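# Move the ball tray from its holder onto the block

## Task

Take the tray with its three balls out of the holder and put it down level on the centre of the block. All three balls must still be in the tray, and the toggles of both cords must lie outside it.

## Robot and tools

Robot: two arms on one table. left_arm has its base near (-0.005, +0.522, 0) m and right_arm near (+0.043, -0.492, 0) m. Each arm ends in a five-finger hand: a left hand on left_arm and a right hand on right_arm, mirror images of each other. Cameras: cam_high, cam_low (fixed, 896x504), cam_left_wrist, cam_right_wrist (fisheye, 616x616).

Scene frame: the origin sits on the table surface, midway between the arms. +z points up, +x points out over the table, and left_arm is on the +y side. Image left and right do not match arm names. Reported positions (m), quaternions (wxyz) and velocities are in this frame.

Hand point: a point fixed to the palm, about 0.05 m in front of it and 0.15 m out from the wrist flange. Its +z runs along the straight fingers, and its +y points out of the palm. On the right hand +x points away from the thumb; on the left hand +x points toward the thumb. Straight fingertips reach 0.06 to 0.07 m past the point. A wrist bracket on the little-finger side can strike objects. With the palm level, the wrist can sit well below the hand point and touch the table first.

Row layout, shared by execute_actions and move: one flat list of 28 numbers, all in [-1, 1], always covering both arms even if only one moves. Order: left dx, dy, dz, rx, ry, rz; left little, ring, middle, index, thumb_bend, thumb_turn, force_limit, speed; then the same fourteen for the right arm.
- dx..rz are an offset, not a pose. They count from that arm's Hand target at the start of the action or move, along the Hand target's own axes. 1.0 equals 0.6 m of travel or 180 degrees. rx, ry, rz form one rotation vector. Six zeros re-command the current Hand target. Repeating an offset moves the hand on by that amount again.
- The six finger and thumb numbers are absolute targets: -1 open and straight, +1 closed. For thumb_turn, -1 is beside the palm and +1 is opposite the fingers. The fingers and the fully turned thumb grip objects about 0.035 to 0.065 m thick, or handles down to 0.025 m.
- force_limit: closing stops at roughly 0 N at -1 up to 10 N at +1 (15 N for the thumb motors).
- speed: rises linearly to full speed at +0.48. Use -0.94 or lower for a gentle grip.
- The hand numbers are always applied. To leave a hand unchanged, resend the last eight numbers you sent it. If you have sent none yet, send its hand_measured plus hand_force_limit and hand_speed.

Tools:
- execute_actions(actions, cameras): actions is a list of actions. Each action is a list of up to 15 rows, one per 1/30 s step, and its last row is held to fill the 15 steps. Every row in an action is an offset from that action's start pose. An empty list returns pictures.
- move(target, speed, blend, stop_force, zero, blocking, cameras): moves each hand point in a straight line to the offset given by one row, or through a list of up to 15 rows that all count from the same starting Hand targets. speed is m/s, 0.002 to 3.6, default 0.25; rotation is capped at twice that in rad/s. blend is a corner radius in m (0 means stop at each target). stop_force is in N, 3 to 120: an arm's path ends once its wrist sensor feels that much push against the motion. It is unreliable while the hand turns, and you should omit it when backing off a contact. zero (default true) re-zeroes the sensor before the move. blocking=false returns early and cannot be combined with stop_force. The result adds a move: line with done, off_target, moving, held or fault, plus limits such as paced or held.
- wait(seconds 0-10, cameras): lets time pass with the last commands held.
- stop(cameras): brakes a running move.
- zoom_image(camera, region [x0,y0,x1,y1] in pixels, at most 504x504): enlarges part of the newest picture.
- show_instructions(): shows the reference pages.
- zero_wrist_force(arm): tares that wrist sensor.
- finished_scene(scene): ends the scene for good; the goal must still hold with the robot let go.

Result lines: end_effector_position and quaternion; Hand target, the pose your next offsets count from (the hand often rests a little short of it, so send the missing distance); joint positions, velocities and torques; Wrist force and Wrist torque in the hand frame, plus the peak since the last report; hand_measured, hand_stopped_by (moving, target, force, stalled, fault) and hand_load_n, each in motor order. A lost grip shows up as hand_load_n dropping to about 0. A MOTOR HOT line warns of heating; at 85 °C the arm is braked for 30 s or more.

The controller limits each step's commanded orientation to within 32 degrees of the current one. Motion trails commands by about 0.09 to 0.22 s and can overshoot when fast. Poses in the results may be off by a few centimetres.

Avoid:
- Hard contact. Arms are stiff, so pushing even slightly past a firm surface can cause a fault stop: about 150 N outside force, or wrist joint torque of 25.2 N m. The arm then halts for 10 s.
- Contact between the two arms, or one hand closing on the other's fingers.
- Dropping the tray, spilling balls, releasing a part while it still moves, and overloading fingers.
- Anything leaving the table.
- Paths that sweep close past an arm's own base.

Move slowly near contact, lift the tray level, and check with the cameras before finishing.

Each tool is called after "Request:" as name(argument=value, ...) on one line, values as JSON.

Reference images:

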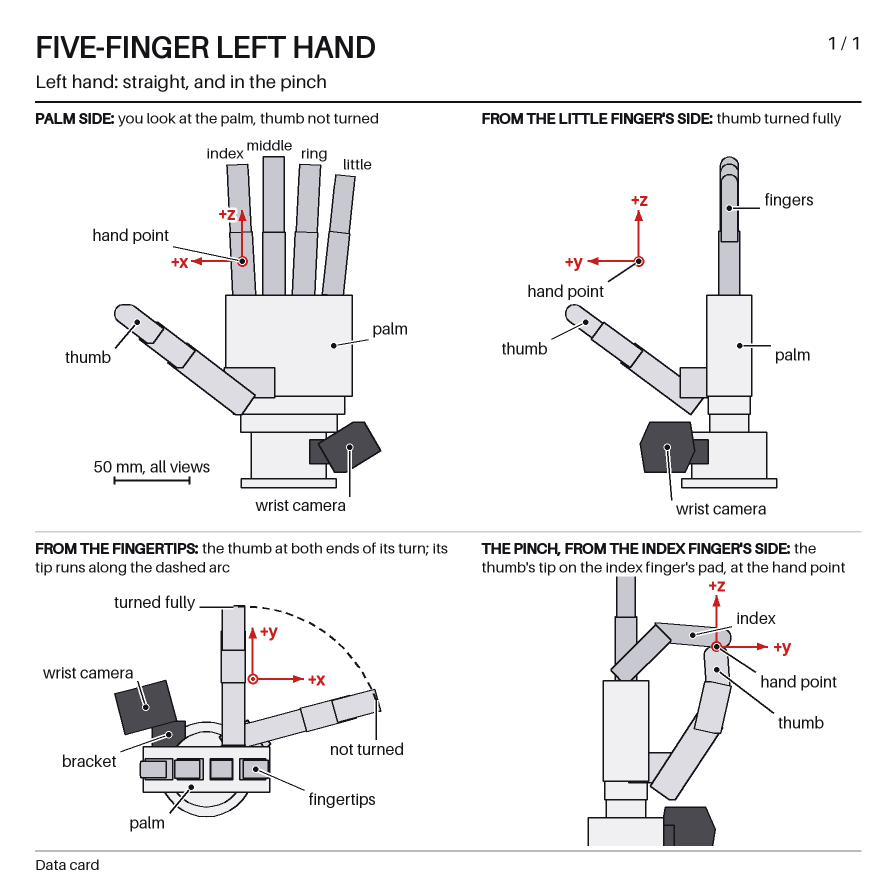

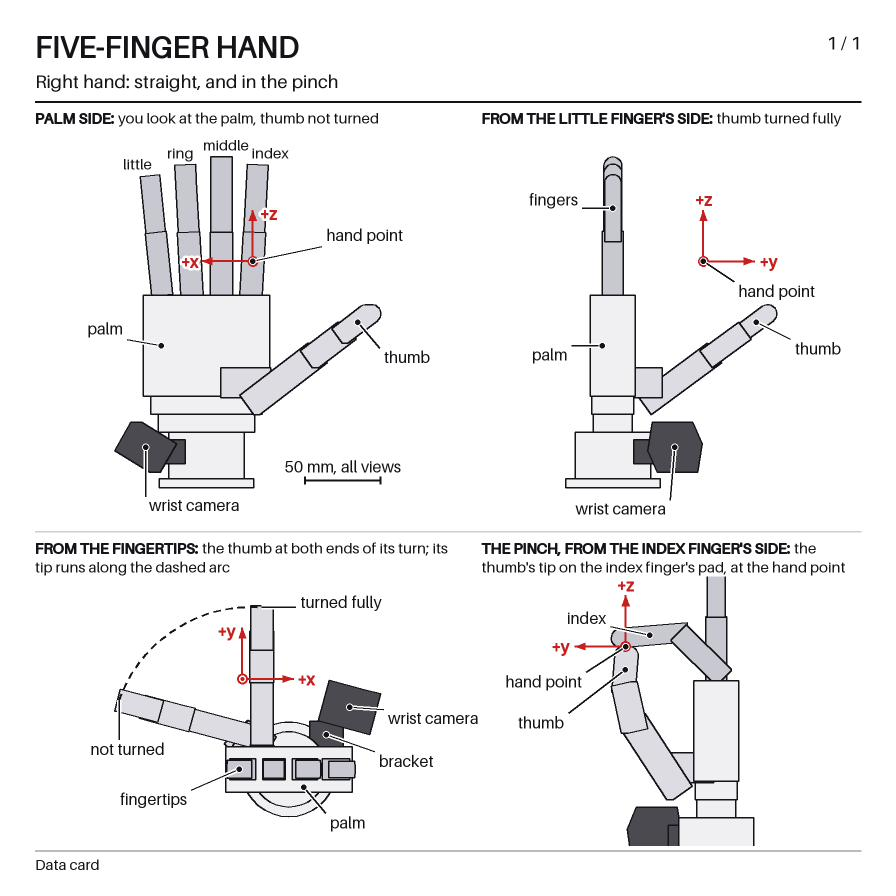

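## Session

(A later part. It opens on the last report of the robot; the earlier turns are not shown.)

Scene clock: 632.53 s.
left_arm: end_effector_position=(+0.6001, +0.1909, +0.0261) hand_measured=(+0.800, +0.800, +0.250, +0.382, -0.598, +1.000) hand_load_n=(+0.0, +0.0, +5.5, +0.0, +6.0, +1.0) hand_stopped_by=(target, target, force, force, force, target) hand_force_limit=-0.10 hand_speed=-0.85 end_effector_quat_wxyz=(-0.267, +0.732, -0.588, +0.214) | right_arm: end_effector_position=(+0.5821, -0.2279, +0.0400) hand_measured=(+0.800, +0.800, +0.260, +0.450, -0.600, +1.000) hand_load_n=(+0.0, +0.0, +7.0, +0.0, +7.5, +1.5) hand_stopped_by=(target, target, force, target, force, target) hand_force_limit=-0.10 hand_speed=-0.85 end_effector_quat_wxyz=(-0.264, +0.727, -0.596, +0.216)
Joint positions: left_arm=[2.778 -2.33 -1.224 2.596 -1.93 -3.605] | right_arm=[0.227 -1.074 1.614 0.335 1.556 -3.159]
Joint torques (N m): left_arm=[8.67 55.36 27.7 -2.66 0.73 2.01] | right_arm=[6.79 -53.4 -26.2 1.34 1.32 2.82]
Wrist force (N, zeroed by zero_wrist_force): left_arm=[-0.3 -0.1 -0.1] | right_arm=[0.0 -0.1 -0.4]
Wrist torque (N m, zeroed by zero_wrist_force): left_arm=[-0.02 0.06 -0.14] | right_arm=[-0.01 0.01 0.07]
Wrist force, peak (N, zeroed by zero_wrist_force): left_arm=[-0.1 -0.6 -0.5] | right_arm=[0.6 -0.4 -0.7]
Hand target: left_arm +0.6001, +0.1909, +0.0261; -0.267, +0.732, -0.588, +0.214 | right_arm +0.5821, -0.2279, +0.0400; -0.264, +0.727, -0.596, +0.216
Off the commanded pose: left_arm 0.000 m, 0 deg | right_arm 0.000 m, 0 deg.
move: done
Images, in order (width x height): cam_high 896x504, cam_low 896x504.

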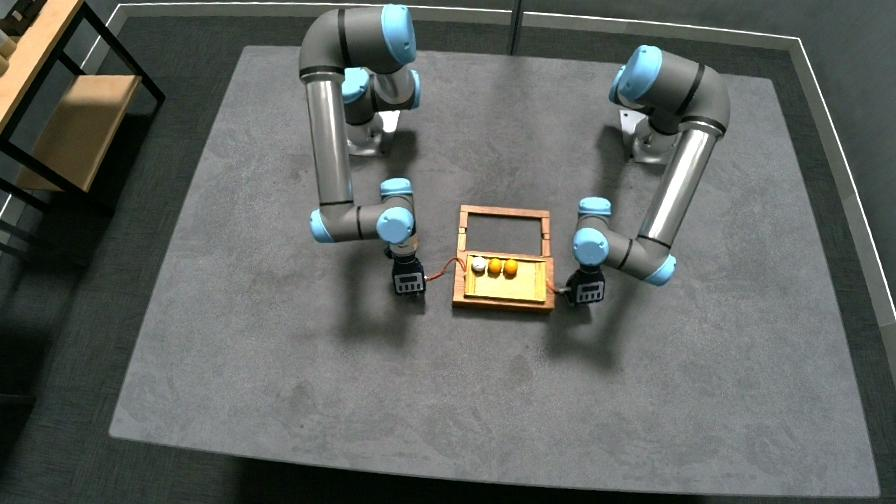

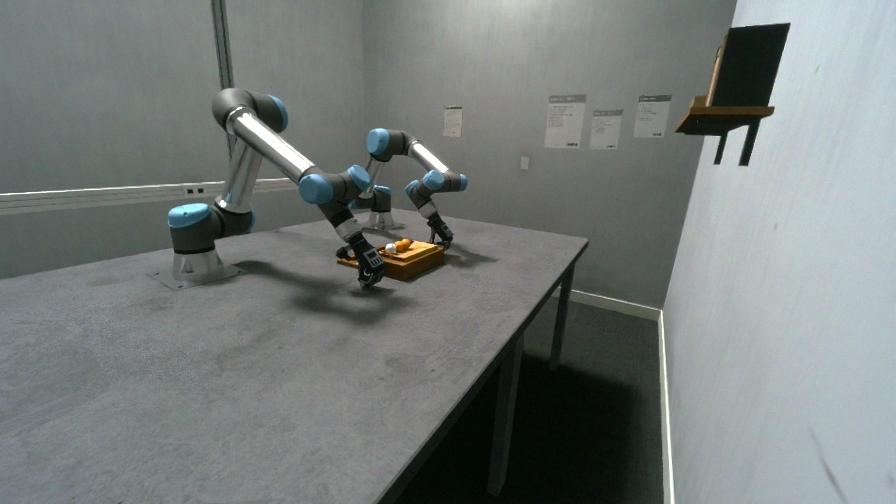

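Request:
move(target=[[-0.0130,-0.0021,0.0019,0,0,0,0.8,0.8,0.45,0.45,0.32,1,-0.1,-0.85,0,0,0,0,0,0,0.8,0.8,0.45,0.45,0.32,1,-0.1,-0.85],[-0.0130,0.0053,0.0108,0,0,0,0.8,0.8,0.45,0.45,0.32,1,-0.1,-0.85,0,0.0032,0.0038,0,0,0,0.8,0.8,0.45,0.45,0.32,1,-0.1,-0.85]], speed=0.02, stop_force=5, cameras=["cam_high","cam_low"])

Request:
zoom_image(camera="cam_high", region=[400, 190, 620, 330])

Request:
zoom_image(camera="cam_low", region=[340, 200, 470, 300])

Scene clock: 647.53 s.
left_arm: end_effector_position=(+0.6002, +0.1989, +0.0191) hand_measured=(+0.800, +0.800, +0.250, +0.382, -0.598, +1.000) hand_load_n=(+0.0, +0.0, +6.0, +0.0, +6.0, +1.0) hand_stopped_by=(target, target, force, force, force, target) hand_force_limit=-0.10 hand_speed=-0.85 end_effector_quat_wxyz=(-0.267, +0.732, -0.588, +0.214) | right_arm: end_effector_position=(+0.5820, -0.2279, +0.0370) hand_measured=(+0.800, +0.800, +0.260, +0.450, -0.600, +1.000) hand_load_n=(+0.0, +0.0, +6.5, +0.0, +7.5, +1.0) hand_stopped_by=(target, target, force, target, force, target) hand_force_limit=-0.10 hand_speed=-0.85 end_effector_quat_wxyz=(-0.264, +0.727, -0.596, +0.216)
Joint positions: left_arm=[2.791 -2.326 -1.25 2.622 -1.923 -3.594] | right_arm=[0.227 -1.07 1.617 0.328 1.556 -3.159]
Joint torques (N m): left_arm=[-8.72 54.4 28.42 -2.69 -2.01 -2.22] | right_arm=[6.44 -51.37 -24.52 2.25 1.29 2.86]
Wrist force (N, zeroed by zero_wrist_force): left_arm=[-0.1 -0.3 0.3] | right_arm=[0.4 0.0 -0.6]
Wrist torque (N m, zeroed by zero_wrist_force): left_arm=[-0.06 0.04 -0.11] | right_arm=[0.04 -0.01 0.08]
Wrist force, peak (N, zeroed by zero_wrist_force): left_arm=[-0.3 -0.7 -0.2] | right_arm=[0.8 -0.6 -0.7]
Hand target: left_arm +0.6002, +0.1989, +0.0191; -0.267, +0.732, -0.588, +0.214 | right_arm +0.5820, -0.2279, +0.0370; -0.264, +0.727, -0.596, +0.216
Off the commanded pose: left_arm 0.000 m, 0 deg | right_arm 0.000 m, 0 deg.
move: done
Images, in order (width x height): cam_high 896x504, cam_low 896x504.

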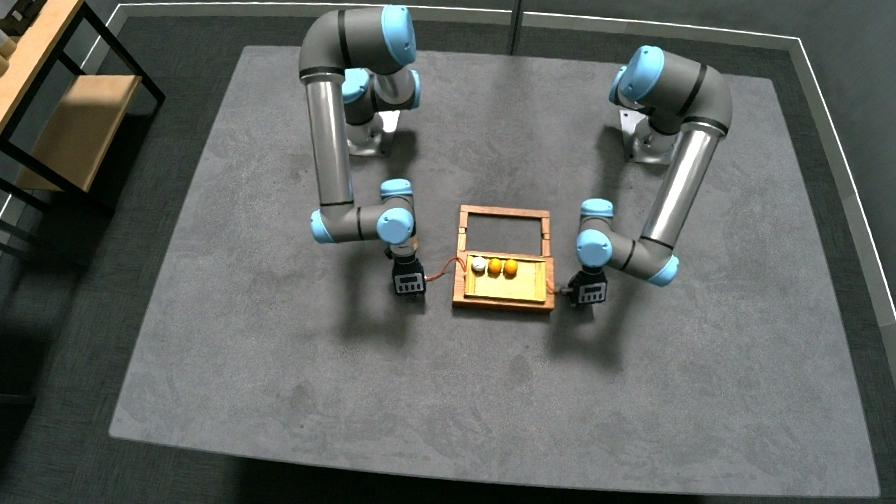

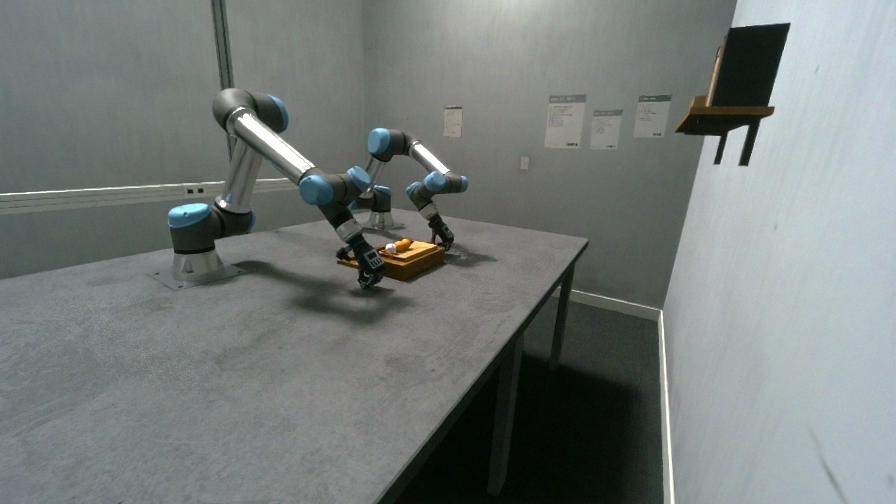

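Scaled by 2.291 from the camera's 896x504 image, which has a finer 1280x720 frame.

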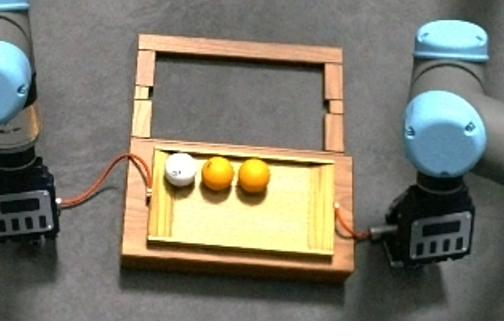

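Scaled by 3.877 from the camera's 896x504 image, which has a finer 1280x720 frame.

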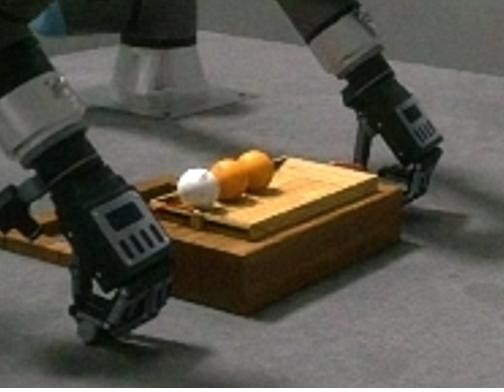

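Request:
move(target=[0,0,0,0,0,0,0.8,0.8,0.45,0.45,-0.95,1,-0.1,-0.6,0,0,0,0,0,0,0.8,0.8,0.45,0.45,-0.95,1,-0.1,-0.6], cameras=[])

Request:
move(target=[[0,-0.0643,-0.0766,0,0,0,0.8,0.8,0.45,0.45,-0.95,1,-0.1,-0.6,0,-0.0643,-0.0766,0,0,0,0.8,0.8,0.45,0.45,-0.95,1,-0.1,-0.6],[0,-0.15,-0.25,0,0,0,0.8,0.8,0.45,0.45,-0.95,1,-0.1,-0.6,0,-0.15,-0.25,0,0,0,0.8,0.8,0.45,0.45,-0.95,1,-0.1,-0.6]], speed=[0.08,0.12], blend=[0.01,0], cameras=["cam_high","cam_low"])

Request:
zoom_image(camera="cam_high", region=[400, 190, 620, 330])

Request:
zoom_image(camera="cam_low", region=[340, 200, 470, 300])

Scene clock: 660.83 s.
left_arm: end_effector_position=(+0.6002, +0.1989, +0.0191) hand_measured=(+0.800, +0.800, +0.250, +0.382, -0.950, +1.000) hand_load_n=(+0.0, +0.0, +0.0, +0.0, +0.0, +0.0) hand_stopped_by=(target, target, force, force, target, target) hand_force_limit=-0.10 hand_speed=-0.60 end_effector_quat_wxyz=(-0.267, +0.732, -0.588, +0.214) | right_arm: end_effector_position=(+0.5820, -0.2279, +0.0370) hand_measured=(+0.800, +0.800, +0.262, +0.450, -0.950, +1.000) hand_load_n=(+0.0, +0.5, +0.0, +0.0, +0.0, +0.0) hand_stopped_by=(target, target, force, target, target, target) hand_force_limit=-0.10 hand_speed=-0.60 end_effector_quat_wxyz=(-0.264, +0.727, -0.596, +0.216)
Joint positions: left_arm=[2.791 -2.326 -1.25 2.622 -1.923 -3.594] | right_arm=[0.227 -1.07 1.617 0.328 1.556 -3.159]
Joint torques (N m): left_arm=[-7.9 54.98 26.57 -2.45 -1.97 -2.12] | right_arm=[6.07 -51.94 -25.47 1.9 1.08 2.78]
Wrist force (N, zeroed by zero_wrist_force): left_arm=[-0.1 -0.2 0.2] | right_arm=[0.1 -0.1 0.0]
Wrist torque (N m, zeroed by zero_wrist_force): left_arm=[-0.04 0.03 -0.10] | right_arm=[-0.03 0.00 0.07]
Wrist force, peak (N, zeroed by zero_wrist_force): left_arm=[-0.2 -0.3 0.5] | right_arm=[0.6 -0.3 -1.1]
Hand target: left_arm +0.6002, +0.1989, +0.0191; -0.267, +0.732, -0.588, +0.214 | right_arm +0.5820, -0.2279, +0.0370; -0.264, +0.727, -0.596, +0.216
Off the commanded pose: left_arm 0.000 m, 0 deg | right_arm 0.000 m, 0 deg.
move: done
No camera images: "cameras" was empty.

Scene clock: 662.97 s.
left_arm: end_effector_position=(+0.5732, +0.1928, +0.1919) hand_measured=(+0.800, +0.800, +0.250, +0.382, -0.950, +1.000) hand_load_n=(+0.0, +0.0, +0.0, -0.5, +0.0, +0.0) hand_stopped_by=(target, target, force, force, target, target) hand_force_limit=-0.10 hand_speed=-0.60 end_effector_quat_wxyz=(-0.267, +0.732, -0.588, +0.215) | right_arm: end_effector_position=(+0.5555, -0.2333, +0.2099) hand_measured=(+0.800, +0.800, +0.262, +0.450, -0.950, +1.000) hand_load_n=(+0.0, +0.0, +0.0, +0.0, +0.0, +0.0) hand_stopped_by=(target, target, force, target, target, target) hand_force_limit=-0.10 hand_speed=-0.60 end_effector_quat_wxyz=(-0.264, +0.727, -0.596, +0.216)
Joint positions: left_arm=[2.764 -2.164 -1.069 2.271 -1.939 -3.618] | right_arm=[0.226 -1.273 1.438 0.709 1.555 -3.16]
Joint torques (N m): left_arm=[8.75 41.59 5.96 -0.92 0.49 1.94] | right_arm=[-6.47 -28.33 -13.63 -0.21 -1.51 -2.57]
Wrist force (N, zeroed by zero_wrist_force): left_arm=[-0.2 -0.2 0.2] | right_arm=[0.4 0.1 0.2]
Wrist torque (N m, zeroed by zero_wrist_force): left_arm=[-0.02 0.06 0.07] | right_arm=[0.00 -0.07 0.08]
Wrist force, peak (N, zeroed by zero_wrist_force): left_arm=[-0.2 -0.6 -1.0] | right_arm=[0.5 -0.5 -0.9]
Hand target: left_arm +0.5732, +0.1929, +0.1918; -0.267, +0.732, -0.588, +0.214 | right_arm +0.5554, -0.2333, +0.2098; -0.264, +0.727, -0.596, +0.216
Off the commanded pose: left_arm 0.000 m, 0 deg | right_arm 0.000 m, 0 deg.
move: done
Images, in order (width x height): cam_high 896x504, cam_low 896x504.

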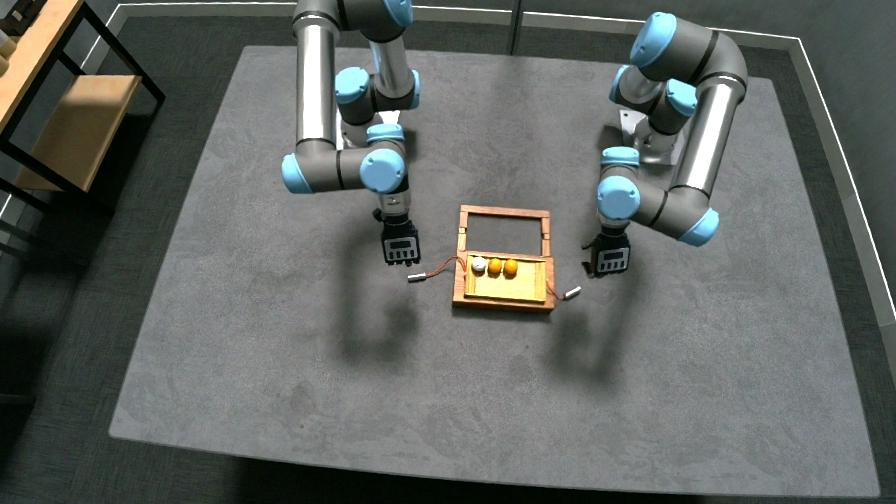

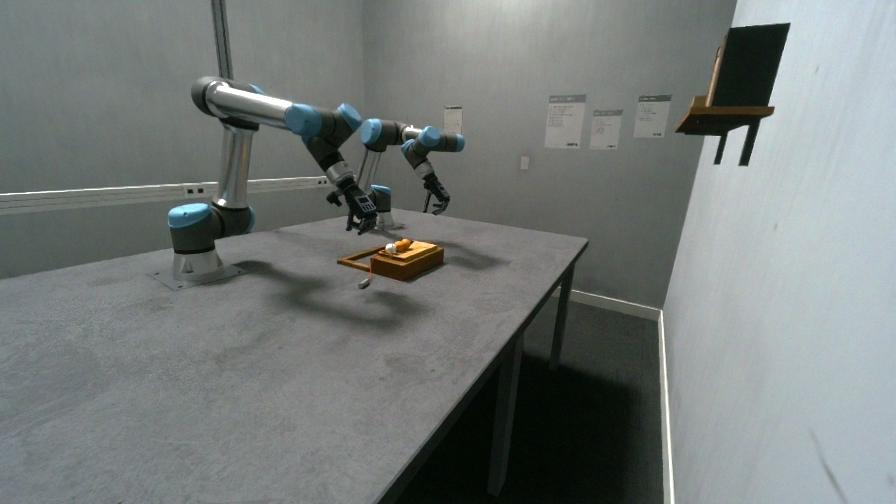

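Scaled by 2.291 from the camera's 896x504 image, which has a finer 1280x720 frame.

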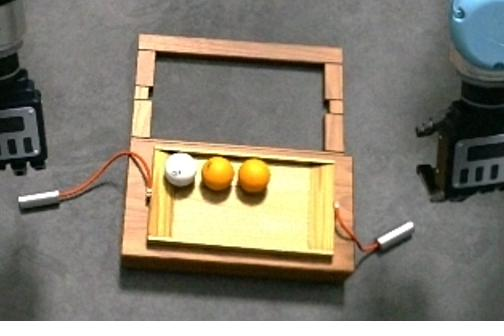

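Scaled by 3.877 from the camera's 896x504 image, which has a finer 1280x720 frame.

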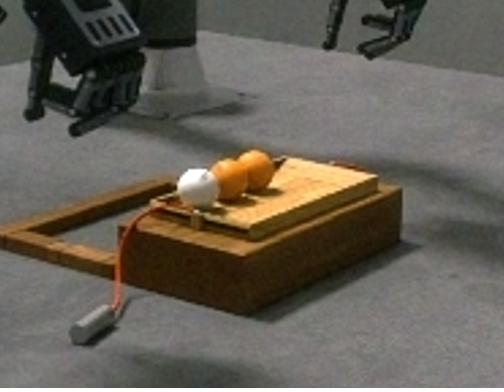

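Everything is in place: the tray sits level and centred on the block with all three balls, and both toggles are outside it.

Request:
finished_scene(scene=3)

The scene is finished: the task was done.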